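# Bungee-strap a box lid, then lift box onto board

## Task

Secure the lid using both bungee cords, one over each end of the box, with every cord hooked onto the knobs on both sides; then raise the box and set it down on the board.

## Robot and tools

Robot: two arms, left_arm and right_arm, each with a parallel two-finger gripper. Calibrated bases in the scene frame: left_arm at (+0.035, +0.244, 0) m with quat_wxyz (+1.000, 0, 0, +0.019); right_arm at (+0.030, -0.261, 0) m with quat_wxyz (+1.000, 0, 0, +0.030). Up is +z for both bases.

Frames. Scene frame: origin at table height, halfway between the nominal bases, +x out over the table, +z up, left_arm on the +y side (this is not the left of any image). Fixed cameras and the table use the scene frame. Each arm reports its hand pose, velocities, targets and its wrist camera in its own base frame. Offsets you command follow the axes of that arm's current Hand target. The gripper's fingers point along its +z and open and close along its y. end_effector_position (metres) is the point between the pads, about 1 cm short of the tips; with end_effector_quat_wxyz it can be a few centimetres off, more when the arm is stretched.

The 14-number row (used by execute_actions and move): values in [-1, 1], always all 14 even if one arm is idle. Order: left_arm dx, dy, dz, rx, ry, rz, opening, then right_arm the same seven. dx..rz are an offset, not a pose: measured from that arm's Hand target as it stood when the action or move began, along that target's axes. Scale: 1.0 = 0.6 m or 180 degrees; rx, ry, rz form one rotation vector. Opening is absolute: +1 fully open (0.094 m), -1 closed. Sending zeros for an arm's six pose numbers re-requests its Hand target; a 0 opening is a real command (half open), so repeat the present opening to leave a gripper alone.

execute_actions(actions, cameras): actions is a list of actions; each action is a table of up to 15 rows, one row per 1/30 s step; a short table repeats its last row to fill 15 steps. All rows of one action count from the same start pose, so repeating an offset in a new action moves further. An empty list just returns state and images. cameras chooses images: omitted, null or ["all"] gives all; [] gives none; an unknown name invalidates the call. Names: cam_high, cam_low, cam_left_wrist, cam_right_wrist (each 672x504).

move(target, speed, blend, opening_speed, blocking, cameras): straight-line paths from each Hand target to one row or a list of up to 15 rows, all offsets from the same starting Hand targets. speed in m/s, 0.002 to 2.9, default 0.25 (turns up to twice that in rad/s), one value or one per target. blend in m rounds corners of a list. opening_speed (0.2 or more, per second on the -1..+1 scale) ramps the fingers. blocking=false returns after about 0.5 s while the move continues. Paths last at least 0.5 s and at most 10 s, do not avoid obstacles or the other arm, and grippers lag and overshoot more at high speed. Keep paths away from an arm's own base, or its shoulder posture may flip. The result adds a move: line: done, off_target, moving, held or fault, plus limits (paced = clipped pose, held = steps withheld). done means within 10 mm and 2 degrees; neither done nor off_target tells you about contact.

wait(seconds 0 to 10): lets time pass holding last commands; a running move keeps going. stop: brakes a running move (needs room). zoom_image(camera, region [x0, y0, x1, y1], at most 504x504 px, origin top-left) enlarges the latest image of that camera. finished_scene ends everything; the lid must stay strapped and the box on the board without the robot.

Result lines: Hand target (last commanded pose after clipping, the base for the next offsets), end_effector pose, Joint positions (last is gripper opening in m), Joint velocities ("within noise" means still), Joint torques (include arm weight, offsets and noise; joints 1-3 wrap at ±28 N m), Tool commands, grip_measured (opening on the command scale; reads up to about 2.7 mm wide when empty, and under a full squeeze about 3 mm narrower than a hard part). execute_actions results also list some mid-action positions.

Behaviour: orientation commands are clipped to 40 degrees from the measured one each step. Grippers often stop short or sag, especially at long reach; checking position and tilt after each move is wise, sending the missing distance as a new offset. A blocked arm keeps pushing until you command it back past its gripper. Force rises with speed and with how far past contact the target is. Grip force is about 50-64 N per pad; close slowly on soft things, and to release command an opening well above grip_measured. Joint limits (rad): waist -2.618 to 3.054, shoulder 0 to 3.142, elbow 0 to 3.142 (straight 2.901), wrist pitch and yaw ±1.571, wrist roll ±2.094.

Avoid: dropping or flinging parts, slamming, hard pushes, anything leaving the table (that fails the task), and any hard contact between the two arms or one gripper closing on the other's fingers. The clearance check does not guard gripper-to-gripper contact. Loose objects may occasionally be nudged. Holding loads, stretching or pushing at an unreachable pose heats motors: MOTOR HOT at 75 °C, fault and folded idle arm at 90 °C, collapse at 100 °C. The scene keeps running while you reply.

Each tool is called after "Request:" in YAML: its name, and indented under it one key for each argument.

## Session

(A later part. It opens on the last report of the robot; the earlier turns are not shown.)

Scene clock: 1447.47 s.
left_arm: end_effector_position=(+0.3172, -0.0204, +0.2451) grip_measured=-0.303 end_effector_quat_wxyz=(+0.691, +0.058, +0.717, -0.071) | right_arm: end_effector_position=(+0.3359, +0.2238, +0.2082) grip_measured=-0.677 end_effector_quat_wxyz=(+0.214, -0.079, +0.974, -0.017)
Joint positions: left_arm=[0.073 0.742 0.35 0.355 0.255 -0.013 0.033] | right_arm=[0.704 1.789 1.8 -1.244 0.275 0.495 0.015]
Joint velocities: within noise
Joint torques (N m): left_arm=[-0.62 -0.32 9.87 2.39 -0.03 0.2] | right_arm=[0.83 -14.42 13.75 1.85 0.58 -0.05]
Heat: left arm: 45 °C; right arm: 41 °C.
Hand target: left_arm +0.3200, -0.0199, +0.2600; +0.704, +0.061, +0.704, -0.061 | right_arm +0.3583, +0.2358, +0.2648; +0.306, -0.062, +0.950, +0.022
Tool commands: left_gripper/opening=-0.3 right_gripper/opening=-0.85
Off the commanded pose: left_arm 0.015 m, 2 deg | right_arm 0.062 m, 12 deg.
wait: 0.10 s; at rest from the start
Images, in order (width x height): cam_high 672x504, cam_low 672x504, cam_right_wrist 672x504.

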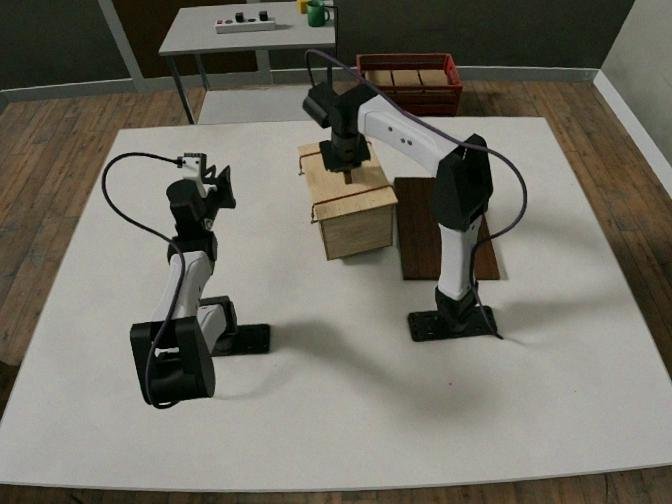

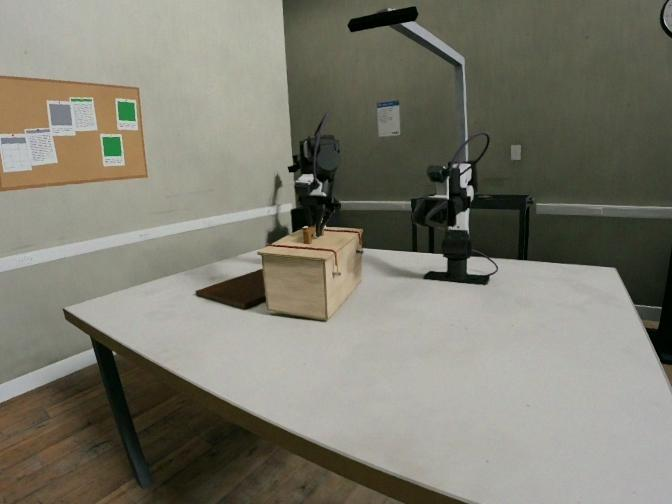

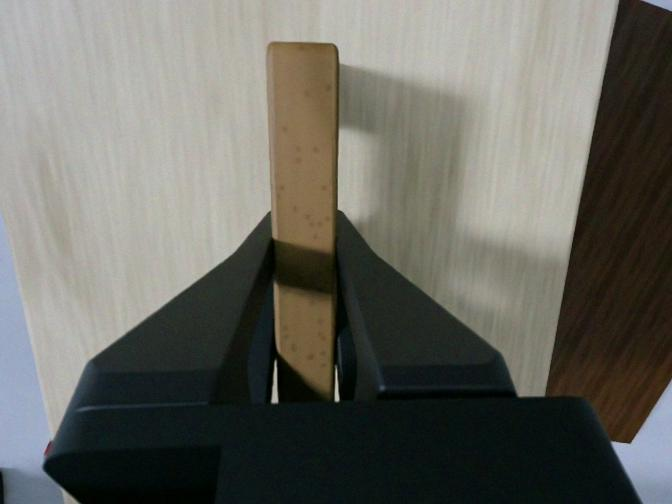

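Request:
move:
  target: [0,0,0,0,0,0,-0.3,-0.0292,0.0002,-0.0406,-0.0172,-0.0222,0.0123,-0.85]
  speed: 0.08
  cameras: ["cam_high","cam_low","cam_right_wrist"]

Scene clock: 1453.20 s.
left_arm: end_effector_position=(+0.3172, -0.0204, +0.2451) grip_measured=-0.303 end_effector_quat_wxyz=(+0.691, +0.058, +0.717, -0.071) | right_arm: end_effector_position=(+0.3359, +0.2239, +0.2248) grip_measured=-0.677 end_effector_quat_wxyz=(+0.232, -0.075, +0.970, -0.004)
Joint positions: left_arm=[0.073 0.742 0.35 0.355 0.255 -0.013 0.033] | right_arm=[0.704 1.762 1.819 -1.244 0.274 0.495 0.015]
Joint velocities: within noise
Joint torques (N m): left_arm=[-0.61 -0.32 9.87 2.39 -0.03 0.2] | right_arm=[0.24 -16.8 13.89 2.17 0.4 -0.02]
Heat: left arm: 45 °C; right arm: 42 °C.
Hand target: left_arm +0.3200, -0.0199, +0.2600; +0.704, +0.061, +0.704, -0.061 | right_arm +0.3583, +0.2359, +0.2948; +0.336, -0.051, +0.939, +0.056
Off the commanded pose: left_arm 0.015 m, 2 deg | right_arm 0.074 m, 15 deg.
move: off_target (left_arm, right_arm)
Images, in order (width x height): cam_high 672x504, cam_low 672x504, cam_right_wrist 672x504.

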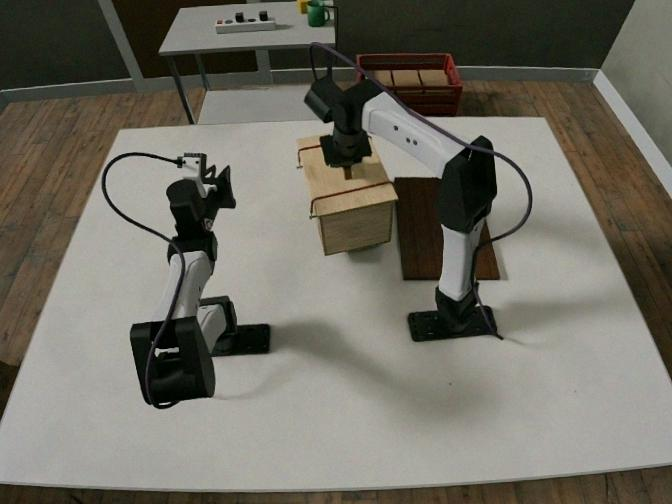

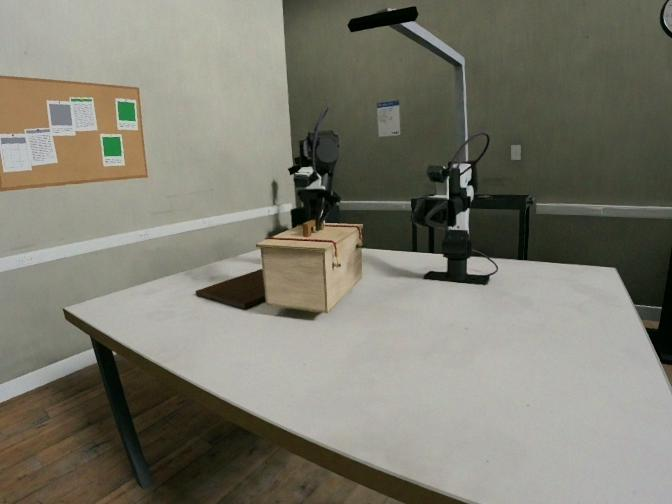

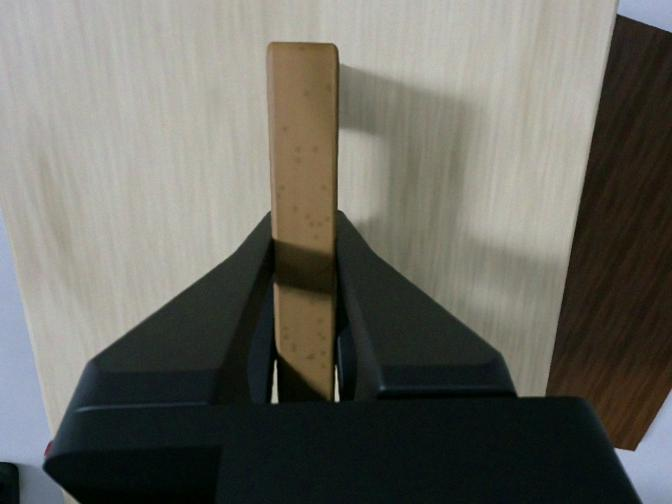

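Request:
move:
  target: [0,0,0,0,0,0,-0.3,-0.0318,0.0035,-0.0384,-0.0103,-0.0167,0.0085,-0.85]
  speed: 0.08
  cameras: ["cam_high","cam_low","cam_right_wrist"]

Request:
zoom_image:
  camera: "cam_low"
  region: [180, 180, 400, 345]

Scene clock: 1457.10 s.
left_arm: end_effector_position=(+0.3172, -0.0204, +0.2451) grip_measured=-0.303 end_effector_quat_wxyz=(+0.691, +0.058, +0.717, -0.071) | right_arm: end_effector_position=(+0.3344, +0.2233, +0.2591) grip_measured=-0.677 end_effector_quat_wxyz=(+0.257, -0.070, +0.964, +0.016)
Joint positions: left_arm=[0.073 0.742 0.35 0.355 0.255 -0.013 0.033] | right_arm=[0.704 1.737 1.908 -1.29 0.271 0.495 0.015]
Joint velocities: within noise
Joint torques (N m): left_arm=[-0.59 -0.34 9.88 2.38 -0.04 0.2] | right_arm=[0.09 -14.42 13.71 2.48 0.37 0.03]
Heat: left arm: 46 °C; right arm: 44 °C.
Hand target: left_arm +0.3200, -0.0199, +0.2600; +0.704, +0.061, +0.704, -0.061 | right_arm +0.3582, +0.2358, +0.3248; +0.359, -0.042, +0.929, +0.077
Off the commanded pose: left_arm 0.015 m, 2 deg | right_arm 0.071 m, 15 deg.
move: off_target (left_arm, right_arm)
Images, in order (width x height): cam_high 672x504, cam_low 672x504, cam_right_wrist 672x504.

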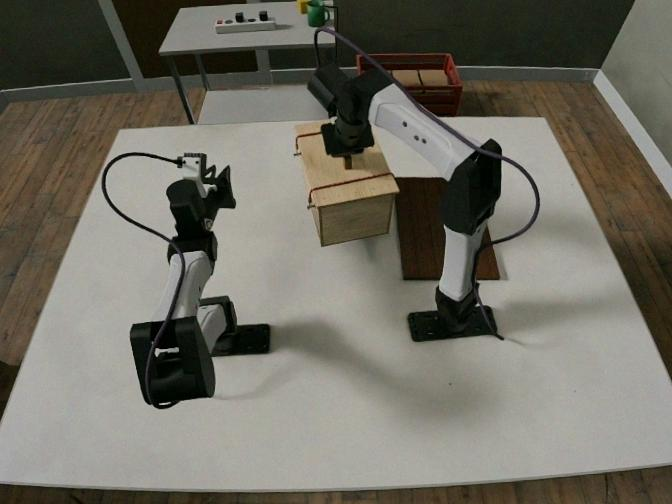

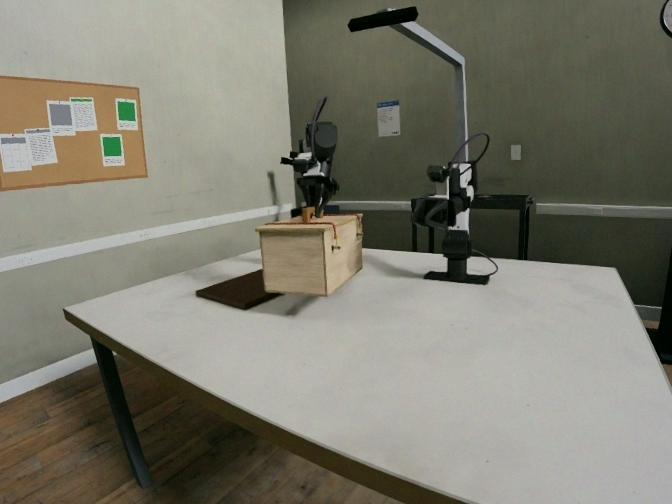

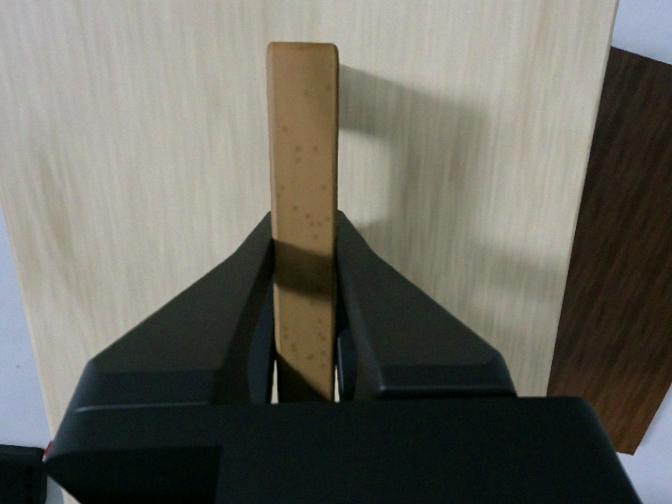

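Scaled by 2.291.

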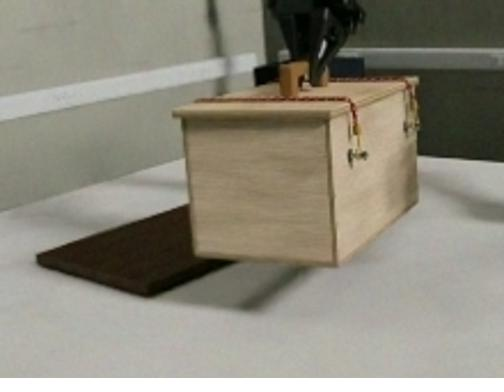

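Request:
move:
  target: [0,0,0,0,0,0,-0.3,0.1052,-0.4841,-0.1382,0.0505,-0.0085,0.0547,-0.85]
  speed: 0.1
  cameras: ["cam_high","cam_low","cam_right_wrist"]

Request:
zoom_image:
  camera: "cam_high"
  region: [340, 120, 580, 300]

Request:
zoom_image:
  camera: "cam_low"
  region: [140, 180, 360, 345]

Scene clock: 1469.63 s.
left_arm: end_effector_position=(+0.3172, -0.0204, +0.2451) grip_measured=-0.303 end_effector_quat_wxyz=(+0.691, +0.058, +0.717, -0.071) | right_arm: end_effector_position=(+0.2728, -0.0659, +0.2740) grip_measured=-0.678 end_effector_quat_wxyz=(+0.273, +0.087, +0.957, +0.035)
Joint positions: left_arm=[0.073 0.742 0.35 0.355 0.255 -0.013 0.033] | right_arm=[-0.364 1.247 1.504 -1.306 -0.208 -0.128 0.015]
Joint velocities: within noise
Joint torques (N m): left_arm=[-0.61 -0.32 9.88 2.38 -0.04 0.2] | right_arm=[-0.21 -7.88 8.36 2.81 -0.7 -0.08]
Heat: left arm: 46 °C; right arm: 45 °C.
Hand target: left_arm +0.3200, -0.0199, +0.2600; +0.704, +0.061, +0.704, -0.061 | right_arm +0.2957, -0.0660, +0.3103; +0.366, +0.067, +0.928, +0.034
Off the commanded pose: left_arm 0.015 m, 2 deg | right_arm 0.043 m, 11 deg.
move: off_target (left_arm, right_arm)
Images, in order (width x height): cam_high 672x504, cam_low 672x504, cam_right_wrist 672x504.

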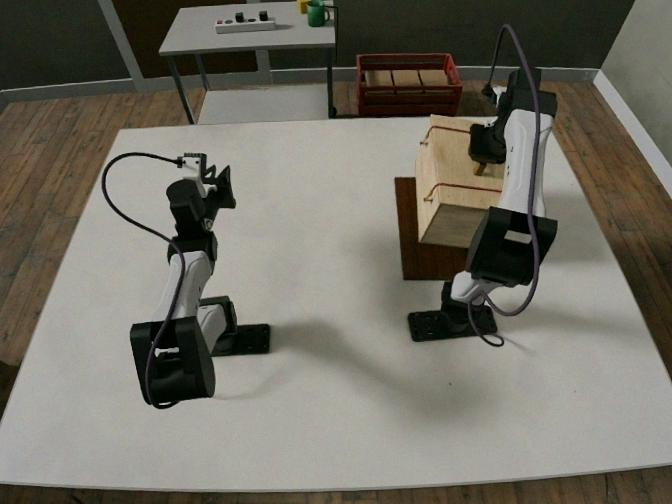

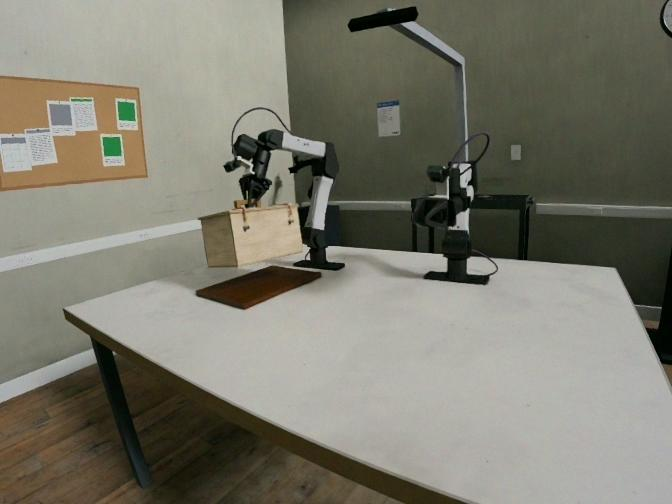

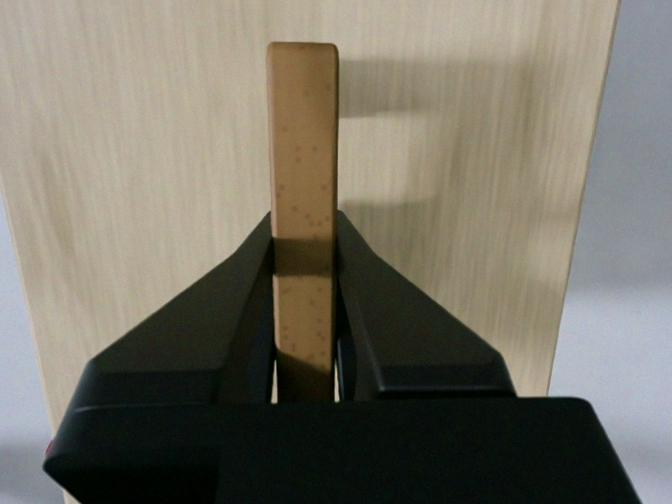

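Scaled by 2.100.

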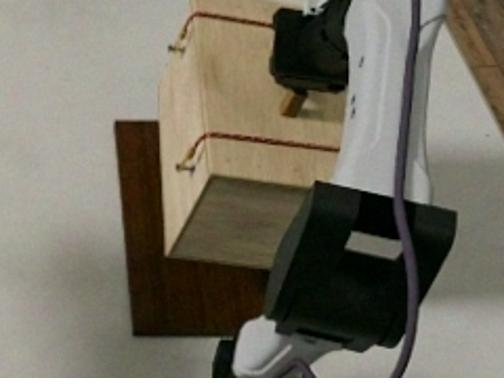

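Scaled by 2.291.

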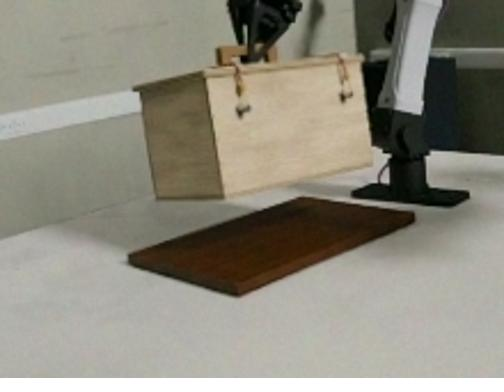

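Request:
move:
  target: [0,0,0,0,0,0,-0.3,0.0240,0.0025,0.0354,0.0177,0.0178,-0.0341,-0.85]
  speed: 0.06
  cameras: ["cam_high","cam_low","cam_right_wrist"]

Request:
zoom_image:
  camera: "cam_high"
  region: [360, 100, 560, 300]

Request:
zoom_image:
  camera: "cam_low"
  region: [160, 180, 360, 330]

Scene clock: 1478.23 s.
left_arm: end_effector_position=(+0.3172, -0.0204, +0.2451) grip_measured=-0.303 end_effector_quat_wxyz=(+0.691, +0.058, +0.717, -0.071) | right_arm: end_effector_position=(+0.2736, -0.0602, +0.2514) grip_measured=-0.677 end_effector_quat_wxyz=(+0.246, +0.044, +0.968, +0.005)
Joint positions: left_arm=[0.073 0.742 0.35 0.355 0.255 -0.013 0.033] | right_arm=[-0.294 1.247 1.433 -1.274 -0.127 -0.173 0.015]
Joint velocities: within noise
Joint torques (N m): left_arm=[-0.59 -0.31 9.87 2.38 -0.03 0.2] | right_arm=[0.81 -8.01 8.31 2.8 -0.3 -0.13]
Heat: left arm: 47 °C; right arm: 44 °C.
Hand target: left_arm +0.3200, -0.0199, +0.2600; +0.704, +0.061, +0.704, -0.061 | right_arm +0.2999, -0.0621, +0.2852; +0.339, +0.027, +0.940, -0.010
Off the commanded pose: left_arm 0.015 m, 2 deg | right_arm 0.043 m, 11 deg.
move: off_target (left_arm, right_arm)
Images, in order (width x height): cam_high 672x504, cam_low 672x504, cam_right_wrist 672x504.

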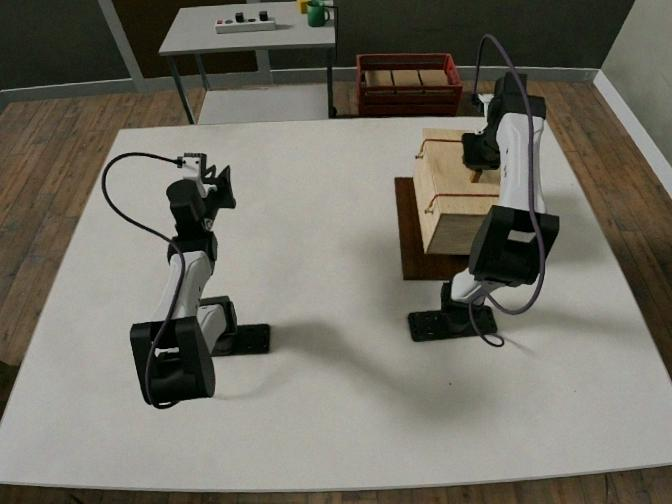

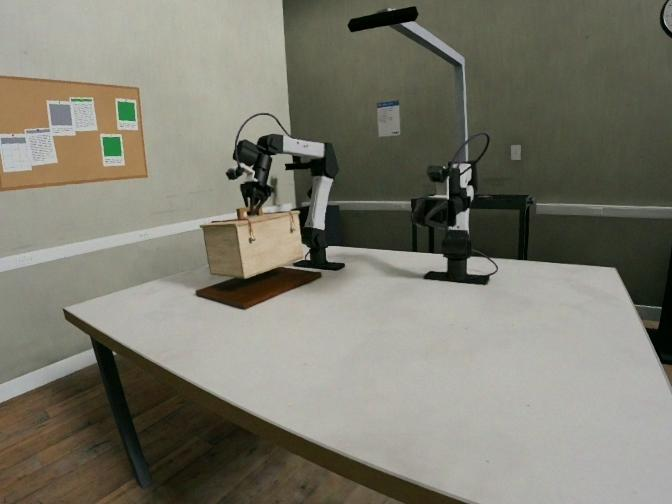

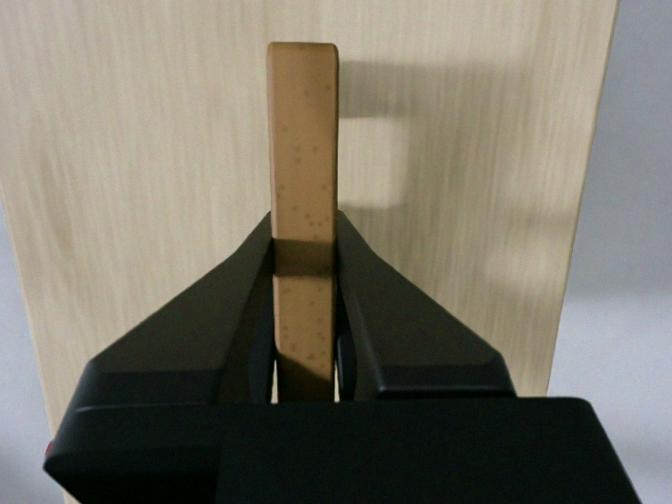

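Scaled by 2.520.

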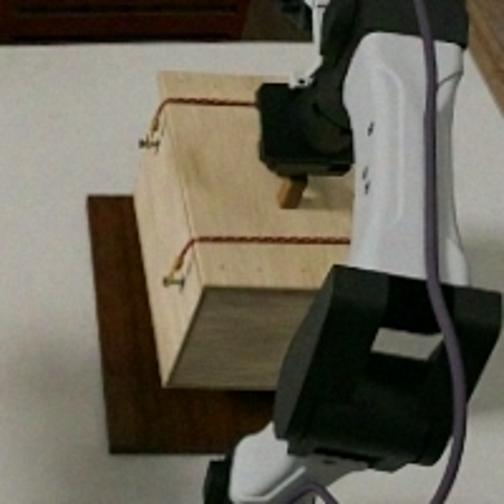

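Scaled by 2.520.

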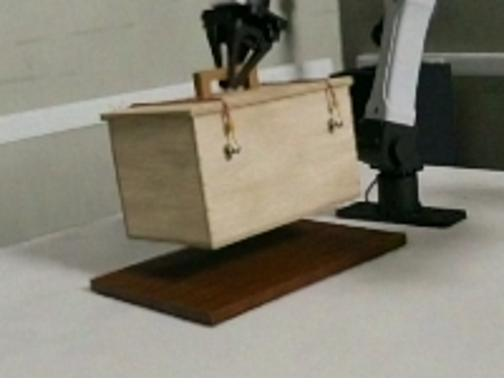

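Request:
move:
  target: [0,0,0,0,0,0,-0.3,0.0264,-0.0027,0.0409,0.0143,0.0004,-0.0032,-0.85]
  speed: 0.05
  cameras: ["cam_high","cam_low"]

Request:
zoom_image:
  camera: "cam_high"
  region: [360, 100, 560, 300]

Request:
zoom_image:
  camera: "cam_low"
  region: [160, 180, 360, 330]

Scene clock: 1486.37 s.
left_arm: end_effector_position=(+0.3172, -0.0204, +0.2451) grip_measured=-0.303 end_effector_quat_wxyz=(+0.691, +0.058, +0.717, -0.071) | right_arm: end_effector_position=(+0.2770, -0.0611, +0.2193) grip_measured=-0.677 end_effector_quat_wxyz=(+0.240, +0.034, +0.970, -0.016)
Joint positions: left_arm=[0.073 0.742 0.35 0.355 0.255 -0.013 0.033] | right_arm=[-0.262 1.219 1.283 -1.154 -0.074 -0.173 0.015]
Joint velocities: within noise
Joint torques (N m): left_arm=[-0.58 -0.32 9.87 2.39 -0.03 0.19] | right_arm=[0.84 -9.31 8.47 2.82 -0.18 0.04]
Heat: left arm: 47 °C; right arm: 44 °C.
Hand target: left_arm +0.3200, -0.0199, +0.2600; +0.704, +0.061, +0.704, -0.061 | right_arm +0.3033, -0.0639, +0.2562; +0.338, +0.029, +0.940, -0.032
Off the commanded pose: left_arm 0.015 m, 2 deg | right_arm 0.045 m, 12 deg.
move: off_target (left_arm, right_arm)
Images, in order (width x height): cam_high 672x504, cam_low 672x504.

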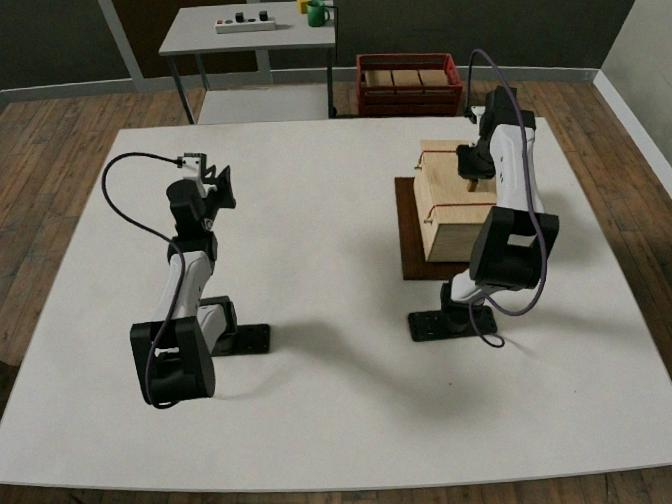

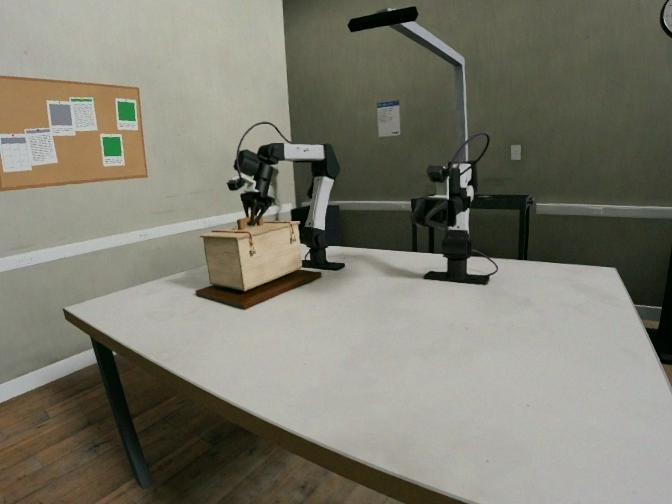

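Scaled by 2.520.

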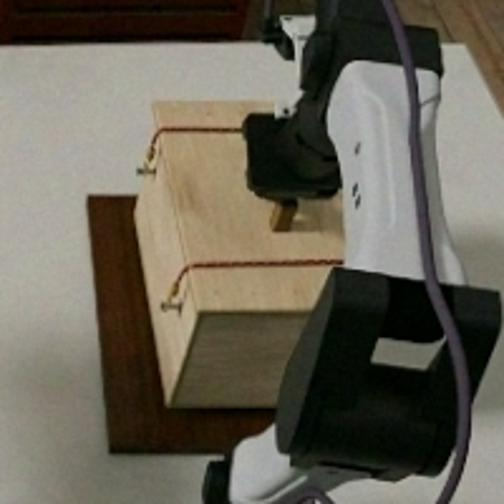

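Scaled by 2.520.

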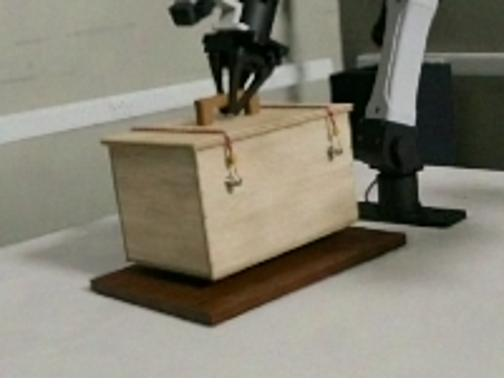

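Request:
zoom_image:
  camera: "cam_low"
  region: [185, 240, 335, 320]

Request:
zoom_image:
  camera: "cam_high"
  region: [385, 160, 485, 290]

Scaled by 3.360.

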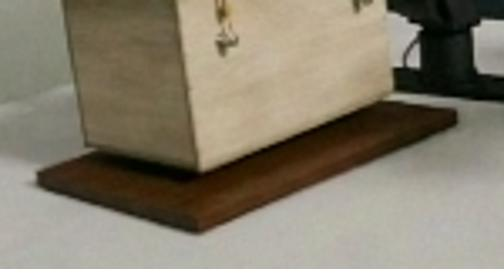

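Scaled by 3.877.

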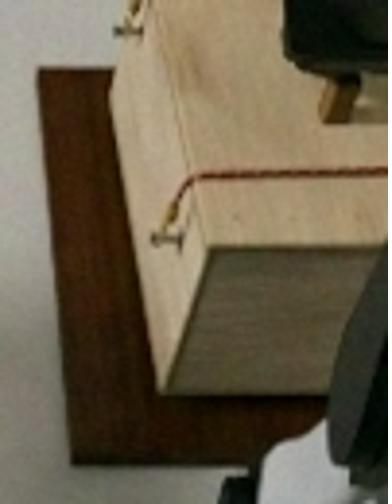

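Request:
move:
  target:
    - [0,0,0,0,0,0,-0.3,0.0050,0.0335,-0.0059,0.0071,0.0005,0.0085,-0.85]
    - [0,0,0,0,0,0,-0.3,0.0145,0.0341,0.0057,0.0071,0.0005,0.0085,-0.85]
  speed: 0.04
  cameras: ["cam_high","cam_low","cam_right_wrist"]

Request:
zoom_image:
  camera: "cam_low"
  region: [185, 240, 335, 320]

Request:
zoom_image:
  camera: "cam_high"
  region: [385, 160, 485, 290]

Scene clock: 1532.57 s.
left_arm: end_effector_position=(+0.3172, -0.0204, +0.2451) grip_measured=-0.303 end_effector_quat_wxyz=(+0.691, +0.058, +0.717, -0.071) | right_arm: end_effector_position=(+0.2720, -0.0408, +0.2110) grip_measured=-0.677 end_effector_quat_wxyz=(+0.239, +0.042, +0.970, -0.029)
Joint positions: left_arm=[0.073 0.742 0.35 0.355 0.255 -0.013 0.033] | right_arm=[-0.143 1.175 1.222 -1.132 0.009 -0.058 0.015]
Joint velocities: within noise
Joint torques (N m): left_arm=[-0.61 -0.31 9.85 2.39 -0.04 0.2] | right_arm=[0.83 -8.39 8.75 2.83 0 0.08]
Heat: left arm: 48 °C; right arm: 44 °C.
Hand target: left_arm +0.3200, -0.0199, +0.2600; +0.704, +0.061, +0.704, -0.061 | right_arm +0.3004, -0.0435, +0.2472; +0.337, +0.046, +0.940, -0.038
Off the commanded pose: left_arm 0.015 m, 2 deg | right_arm 0.046 m, 12 deg.
move: off_target (left_arm, right_arm)
Images, in order (width x height): cam_high 672x504, cam_low 672x504, cam_right_wrist 672x504.

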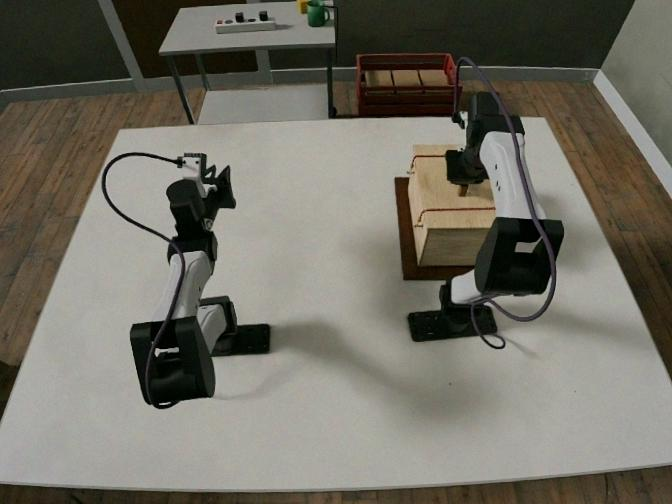

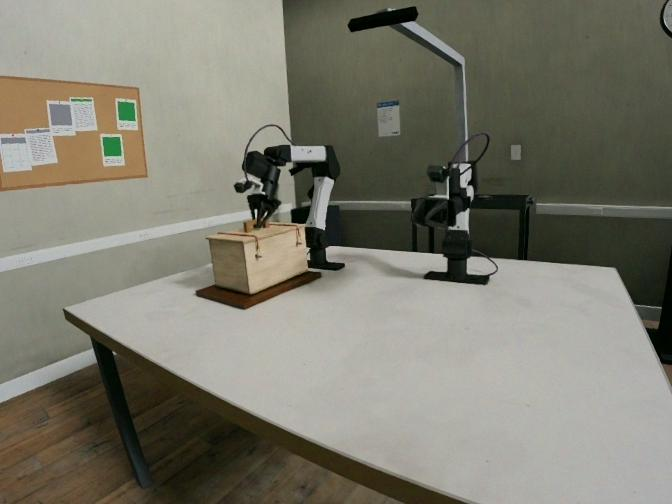

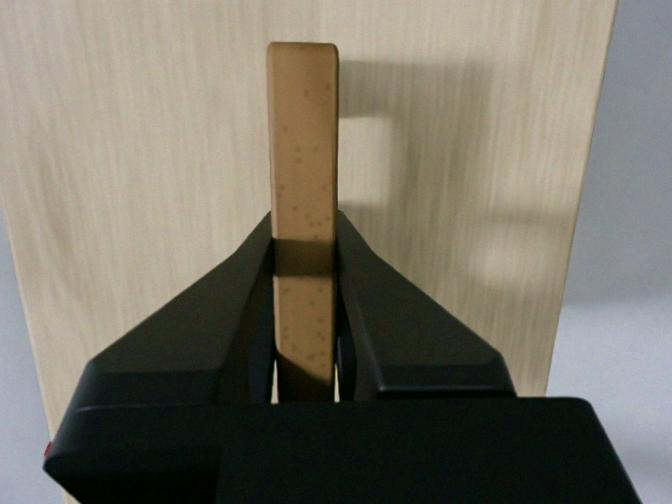

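Scaled by 3.360.

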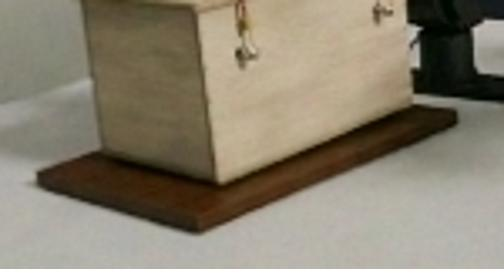

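Scaled by 3.877.

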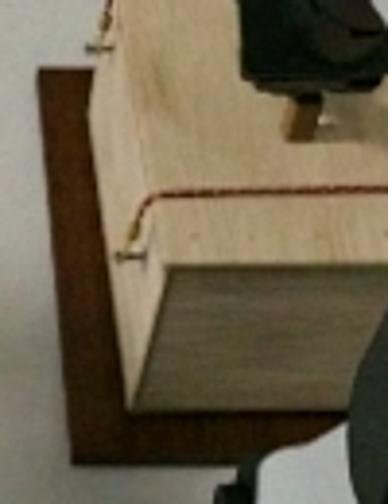

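Request:
zoom_image:
  camera: "cam_low"
  region: [190, 275, 260, 315]

Request:
zoom_image:
  camera: "cam_low"
  region: [270, 250, 340, 290]

Scaled by 7.200.

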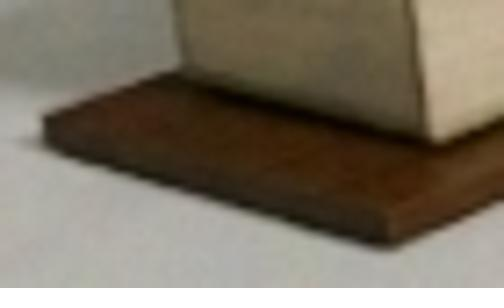

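Scaled by 7.200.

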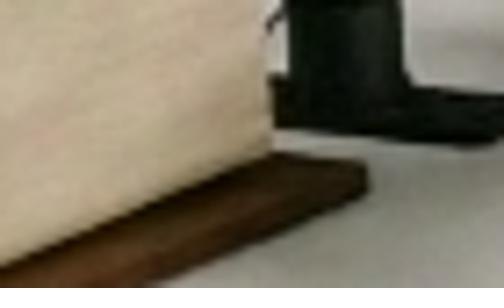

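Request:
move:
  target:
    - [0,0,0,0,0,0,-0.3,-0.0010,0.0165,-0.0087,-0.0004,-0.0046,0.0128,-0.85]
    - [0,0,0,0,0,0,-0.3,0.0075,0.0170,0.0016,-0.0004,-0.0046,0.0128,-0.85]
  speed: 0.04
  cameras: ["cam_high","cam_low"]

Request:
zoom_image:
  camera: "cam_low"
  region: [190, 250, 330, 315]

Request:
zoom_image:
  camera: "cam_high"
  region: [385, 160, 485, 290]

Scene clock: 1552.57 s.
left_arm: end_effector_position=(+0.3172, -0.0204, +0.2451) grip_measured=-0.303 end_effector_quat_wxyz=(+0.691, +0.058, +0.717, -0.071) | right_arm: end_effector_position=(+0.2688, -0.0311, +0.2066) grip_measured=-0.677 end_effector_quat_wxyz=(+0.244, +0.059, +0.968, -0.027)
Joint positions: left_arm=[0.073 0.742 0.35 0.355 0.255 -0.013 0.033] | right_arm=[-0.091 1.146 1.182 -1.112 0.038 0.022 0.015]
Joint velocities: within noise
Joint torques (N m): left_arm=[-0.59 -0.31 9.88 2.39 -0.03 0.2] | right_arm=[0.81 -8.13 8.77 2.88 0.05 0.07]
Heat: left arm: 48 °C; right arm: 44 °C.
Hand target: left_arm +0.3200, -0.0199, +0.2600; +0.704, +0.061, +0.704, -0.061 | right_arm +0.2987, -0.0333, +0.2432; +0.345, +0.064, +0.936, -0.031
Off the commanded pose: left_arm 0.015 m, 2 deg | right_arm 0.047 m, 12 deg.
move: off_target (left_arm, right_arm)
Images, in order (width x height): cam_high 672x504, cam_low 672x504.

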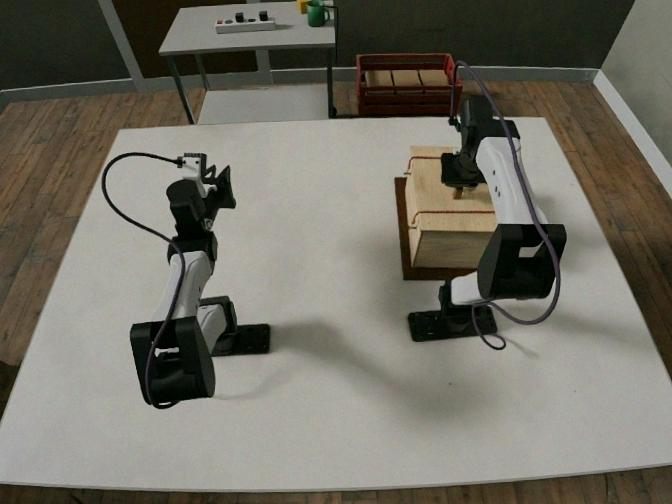

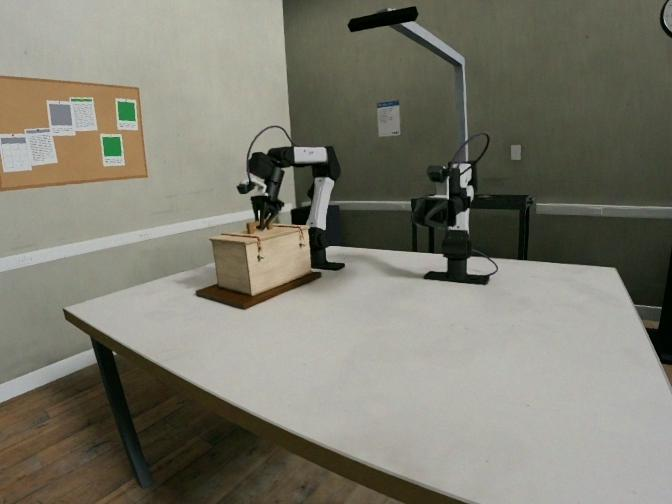

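Scaled by 3.600.

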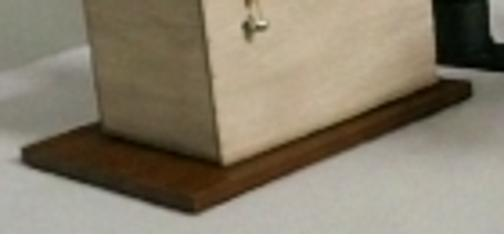

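Scaled by 3.877.

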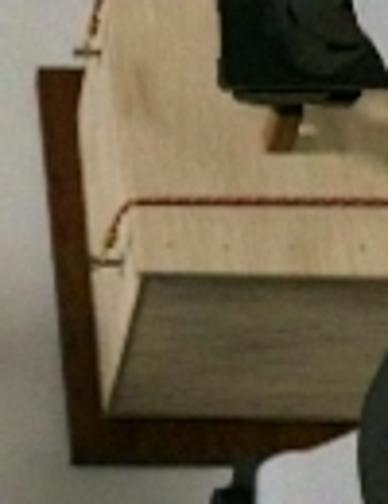

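Request:
move:
  target: [0,0,0,0,0,0,-0.3,0.0130,0.0003,0.0152,-0.0034,0.0001,0.0029,-0.85]
  speed: 0.03
  cameras: ["cam_high","cam_low"]

Request:
zoom_image:
  camera: "cam_low"
  region: [190, 250, 330, 315]

Request:
zoom_image:
  camera: "cam_high"
  region: [385, 160, 485, 290]

Scene clock: 1563.73 s.
left_arm: end_effector_position=(+0.3172, -0.0204, +0.2451) grip_measured=-0.303 end_effector_quat_wxyz=(+0.691, +0.058, +0.717, -0.071) | right_arm: end_effector_position=(+0.2676, -0.0310, +0.2033) grip_measured=-0.677 end_effector_quat_wxyz=(+0.256, +0.059, +0.965, -0.027)
Joint positions: left_arm=[0.073 0.742 0.35 0.355 0.255 -0.013 0.033] | right_arm=[-0.091 1.116 1.141 -1.077 0.038 0.022 0.015]
Joint velocities: within noise
Joint torques (N m): left_arm=[-0.58 -0.34 9.87 2.39 -0.03 0.19] | right_arm=[0.06 -6.01 7.58 2.97 -0.1 0.08]
Heat: left arm: 49 °C; right arm: 44 °C.
Hand target: left_arm +0.3200, -0.0199, +0.2600; +0.704, +0.061, +0.704, -0.061 | right_arm +0.2986, -0.0333, +0.2311; +0.345, +0.067, +0.936, -0.025
Off the commanded pose: left_arm 0.015 m, 2 deg | right_arm 0.042 m, 11 deg.
move: off_target (left_arm, right_arm)
Images, in order (width x height): cam_high 672x504, cam_low 672x504.

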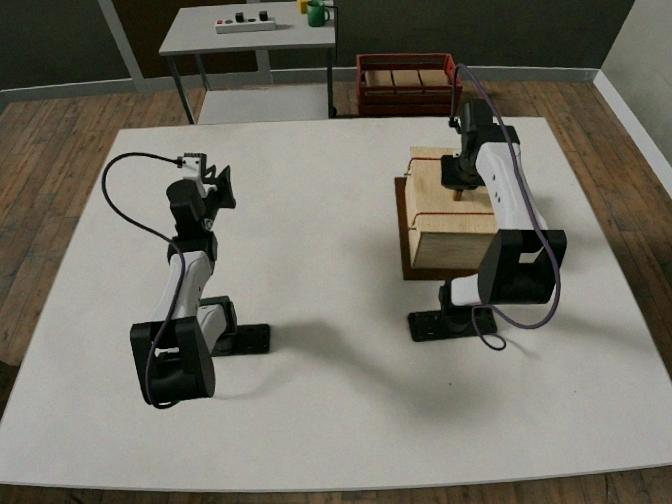

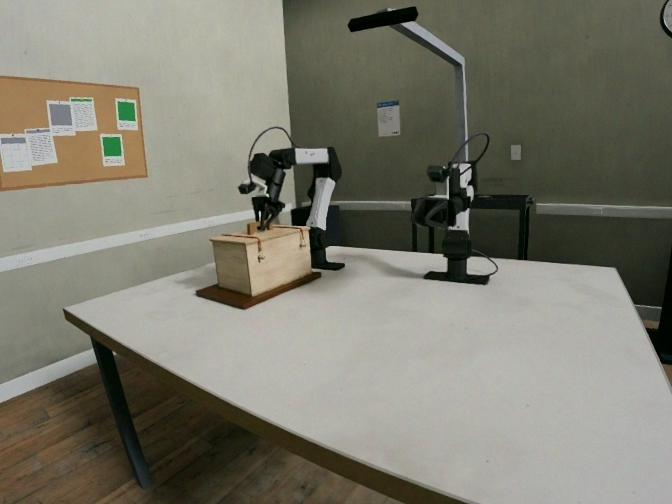

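Scaled by 3.600.

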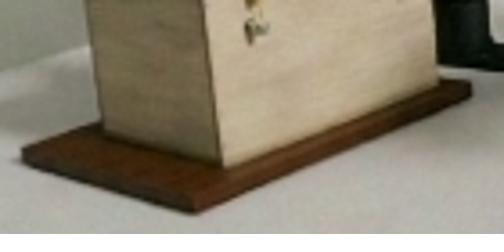

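Scaled by 3.877.

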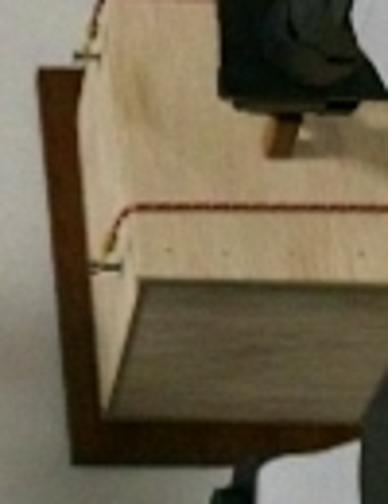

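Request:
move:
  target: [0,0,0,0,0,0,-0.3,0.0256,-0.0021,0.0045,0,0.0167,0,-0.85]
  speed: 0.03
  cameras: ["cam_high","cam_low"]

Request:
zoom_image:
  camera: "cam_low"
  region: [190, 250, 330, 315]

Request:
zoom_image:
  camera: "cam_high"
  region: [385, 160, 485, 290]

Scene clock: 1568.43 s.
left_arm: end_effector_position=(+0.3172, -0.0204, +0.2451) grip_measured=-0.303 end_effector_quat_wxyz=(+0.691, +0.058, +0.717, -0.071) | right_arm: end_effector_position=(+0.2674, -0.0308, +0.2028) grip_measured=-0.677 end_effector_quat_wxyz=(+0.260, +0.059, +0.963, -0.027)
Joint positions: left_arm=[0.073 0.742 0.35 0.355 0.255 -0.013 0.033] | right_arm=[-0.091 1.107 1.13 -1.066 0.037 0.022 0.015]
Joint velocities: within noise
Joint torques (N m): left_arm=[-0.59 -0.32 9.88 2.38 -0.03 0.19] | right_arm=[-0.38 -4.74 6.69 2.66 -0.13 0.05]
Heat: left arm: 49 °C; right arm: 45 °C.
Hand target: left_arm +0.3200, -0.0199, +0.2600; +0.704, +0.061, +0.704, -0.061 | right_arm +0.2886, -0.0331, +0.2191; +0.320, +0.067, +0.945, -0.023
Off the commanded pose: left_arm 0.015 m, 2 deg | right_arm 0.027 m, 7 deg.
move: off_target (left_arm, right_arm)
Images, in order (width x height): cam_high 672x504, cam_low 672x504.

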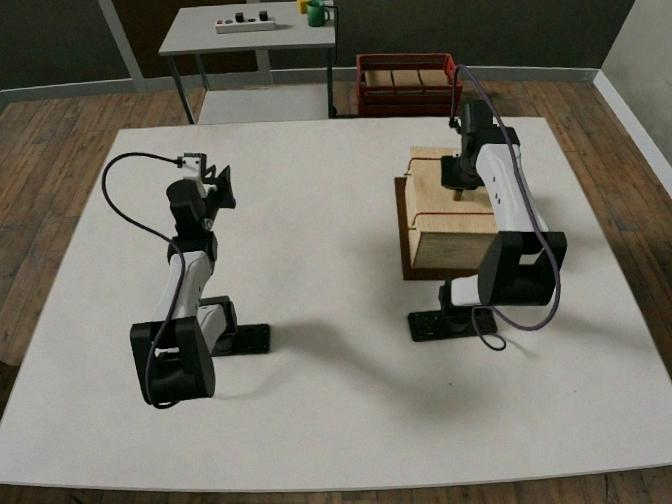

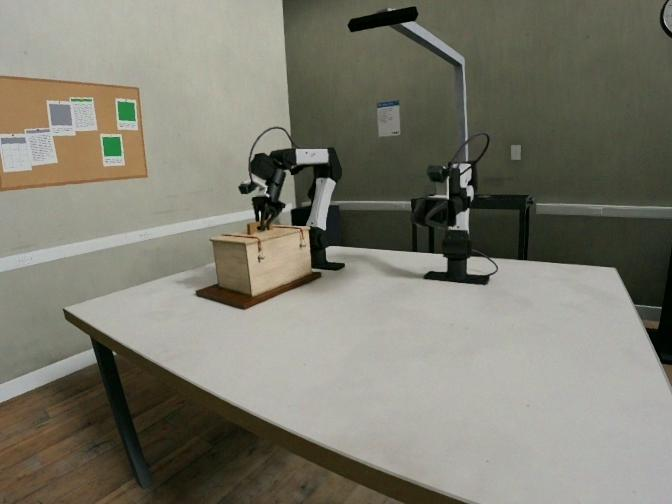

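Scaled by 3.600.

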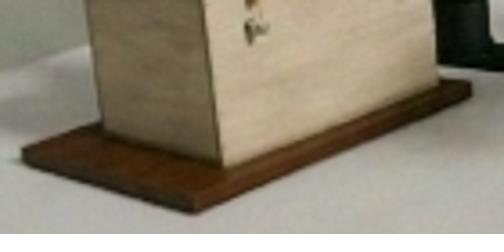

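Scaled by 3.877.

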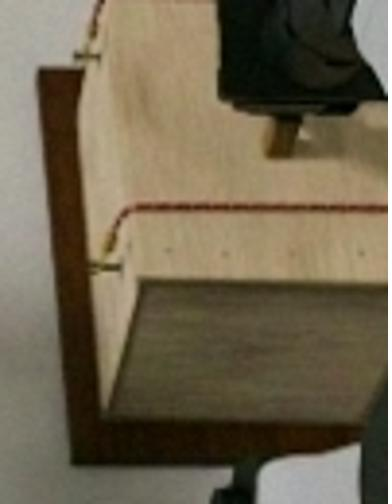

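Request:
move:
  target: [0,0,0,0,0,0,-0.3,0.0200,-0.0012,-0.0069,0,0.0250,0,-0.85]
  speed: 0.03
  cameras: ["cam_right_wrist"]

Scene clock: 1571.93 s.
left_arm: end_effector_position=(+0.3172, -0.0204, +0.2451) grip_measured=-0.303 end_effector_quat_wxyz=(+0.691, +0.058, +0.717, -0.071) | right_arm: end_effector_position=(+0.2667, -0.0307, +0.2025) grip_measured=-0.678 end_effector_quat_wxyz=(+0.259, +0.060, +0.964, -0.025)
Joint positions: left_arm=[0.073 0.742 0.35 0.355 0.255 -0.013 0.033] | right_arm=[-0.093 1.106 1.13 -1.069 0.033 0.022 0.015]
Joint velocities: within noise
Joint torques (N m): left_arm=[-0.59 -0.31 9.88 2.38 -0.03 0.19] | right_arm=[-0.46 -2.39 9.5 1.81 -0.15 0.05]
Heat: left arm: 49 °C; right arm: 45 °C.
Hand target: left_arm +0.3200, -0.0199, +0.2600; +0.704, +0.061, +0.704, -0.061 | right_arm +0.2766, -0.0321, +0.2152; +0.283, +0.068, +0.956, -0.020
Off the commanded pose: left_arm 0.015 m, 2 deg | right_arm 0.016 m, 3 deg.
move: off_target (left_arm, right_arm)
Images, in order (width x height): cam_right_wrist 672x504.

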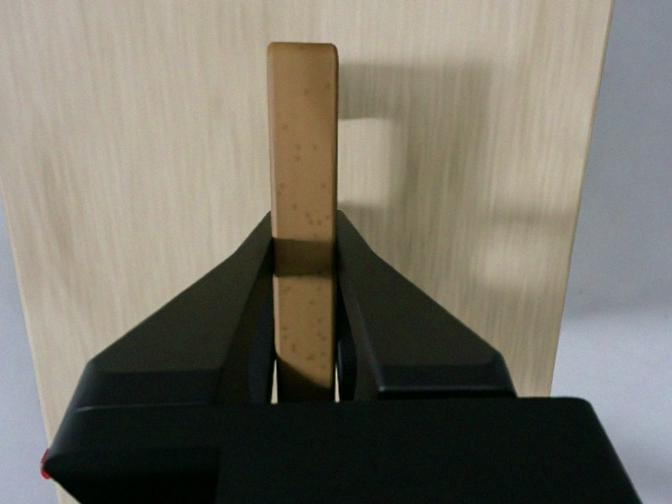

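Request:
move:
  target: [0,0,0,0,0,0,-0.3,0,0,0,0,0,0,-0.5]
  speed: 0.03
  opening_speed: 0.25
  cameras: ["cam_right_wrist"]

Scene clock: 1574.73 s.
left_arm: end_effector_position=(+0.3172, -0.0204, +0.2451) grip_measured=-0.303 end_effector_quat_wxyz=(+0.691, +0.058, +0.717, -0.071) | right_arm: end_effector_position=(+0.2696, -0.0308, +0.2042) grip_measured=-0.503 end_effector_quat_wxyz=(+0.265, +0.060, +0.962, -0.025)
Joint positions: left_arm=[0.073 0.742 0.35 0.355 0.255 -0.013 0.033] | right_arm=[-0.093 1.106 1.13 -1.056 0.032 0.022 0.023]
Joint velocities: within noise
Joint torques (N m): left_arm=[-0.64 -0.34 9.87 2.39 -0.03 0.19] | right_arm=[-0.44 -2.35 9.52 1.71 -0.13 0.05]
Heat: left arm: 49 °C; right arm: 44 °C.
Hand target: left_arm +0.3200, -0.0199, +0.2600; +0.704, +0.061, +0.704, -0.061 | right_arm +0.2766, -0.0321, +0.2152; +0.283, +0.068, +0.956, -0.020
Off the commanded pose: left_arm 0.015 m, 2 deg | right_arm 0.013 m, 2 deg.
move: off_target (left_arm, right_arm)
Images, in order (width x height): cam_right_wrist 672x504.

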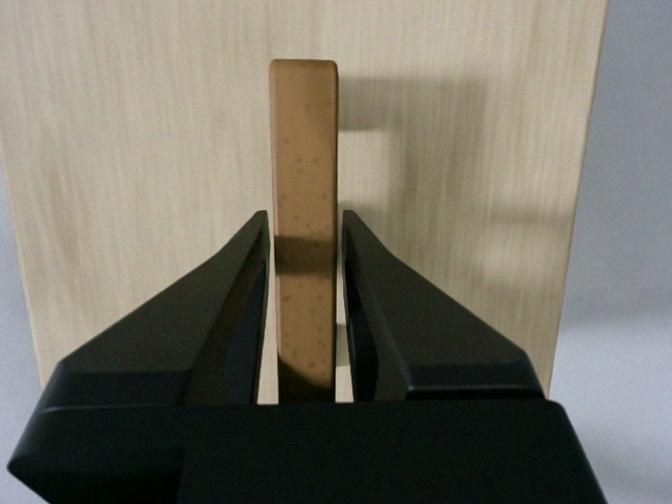

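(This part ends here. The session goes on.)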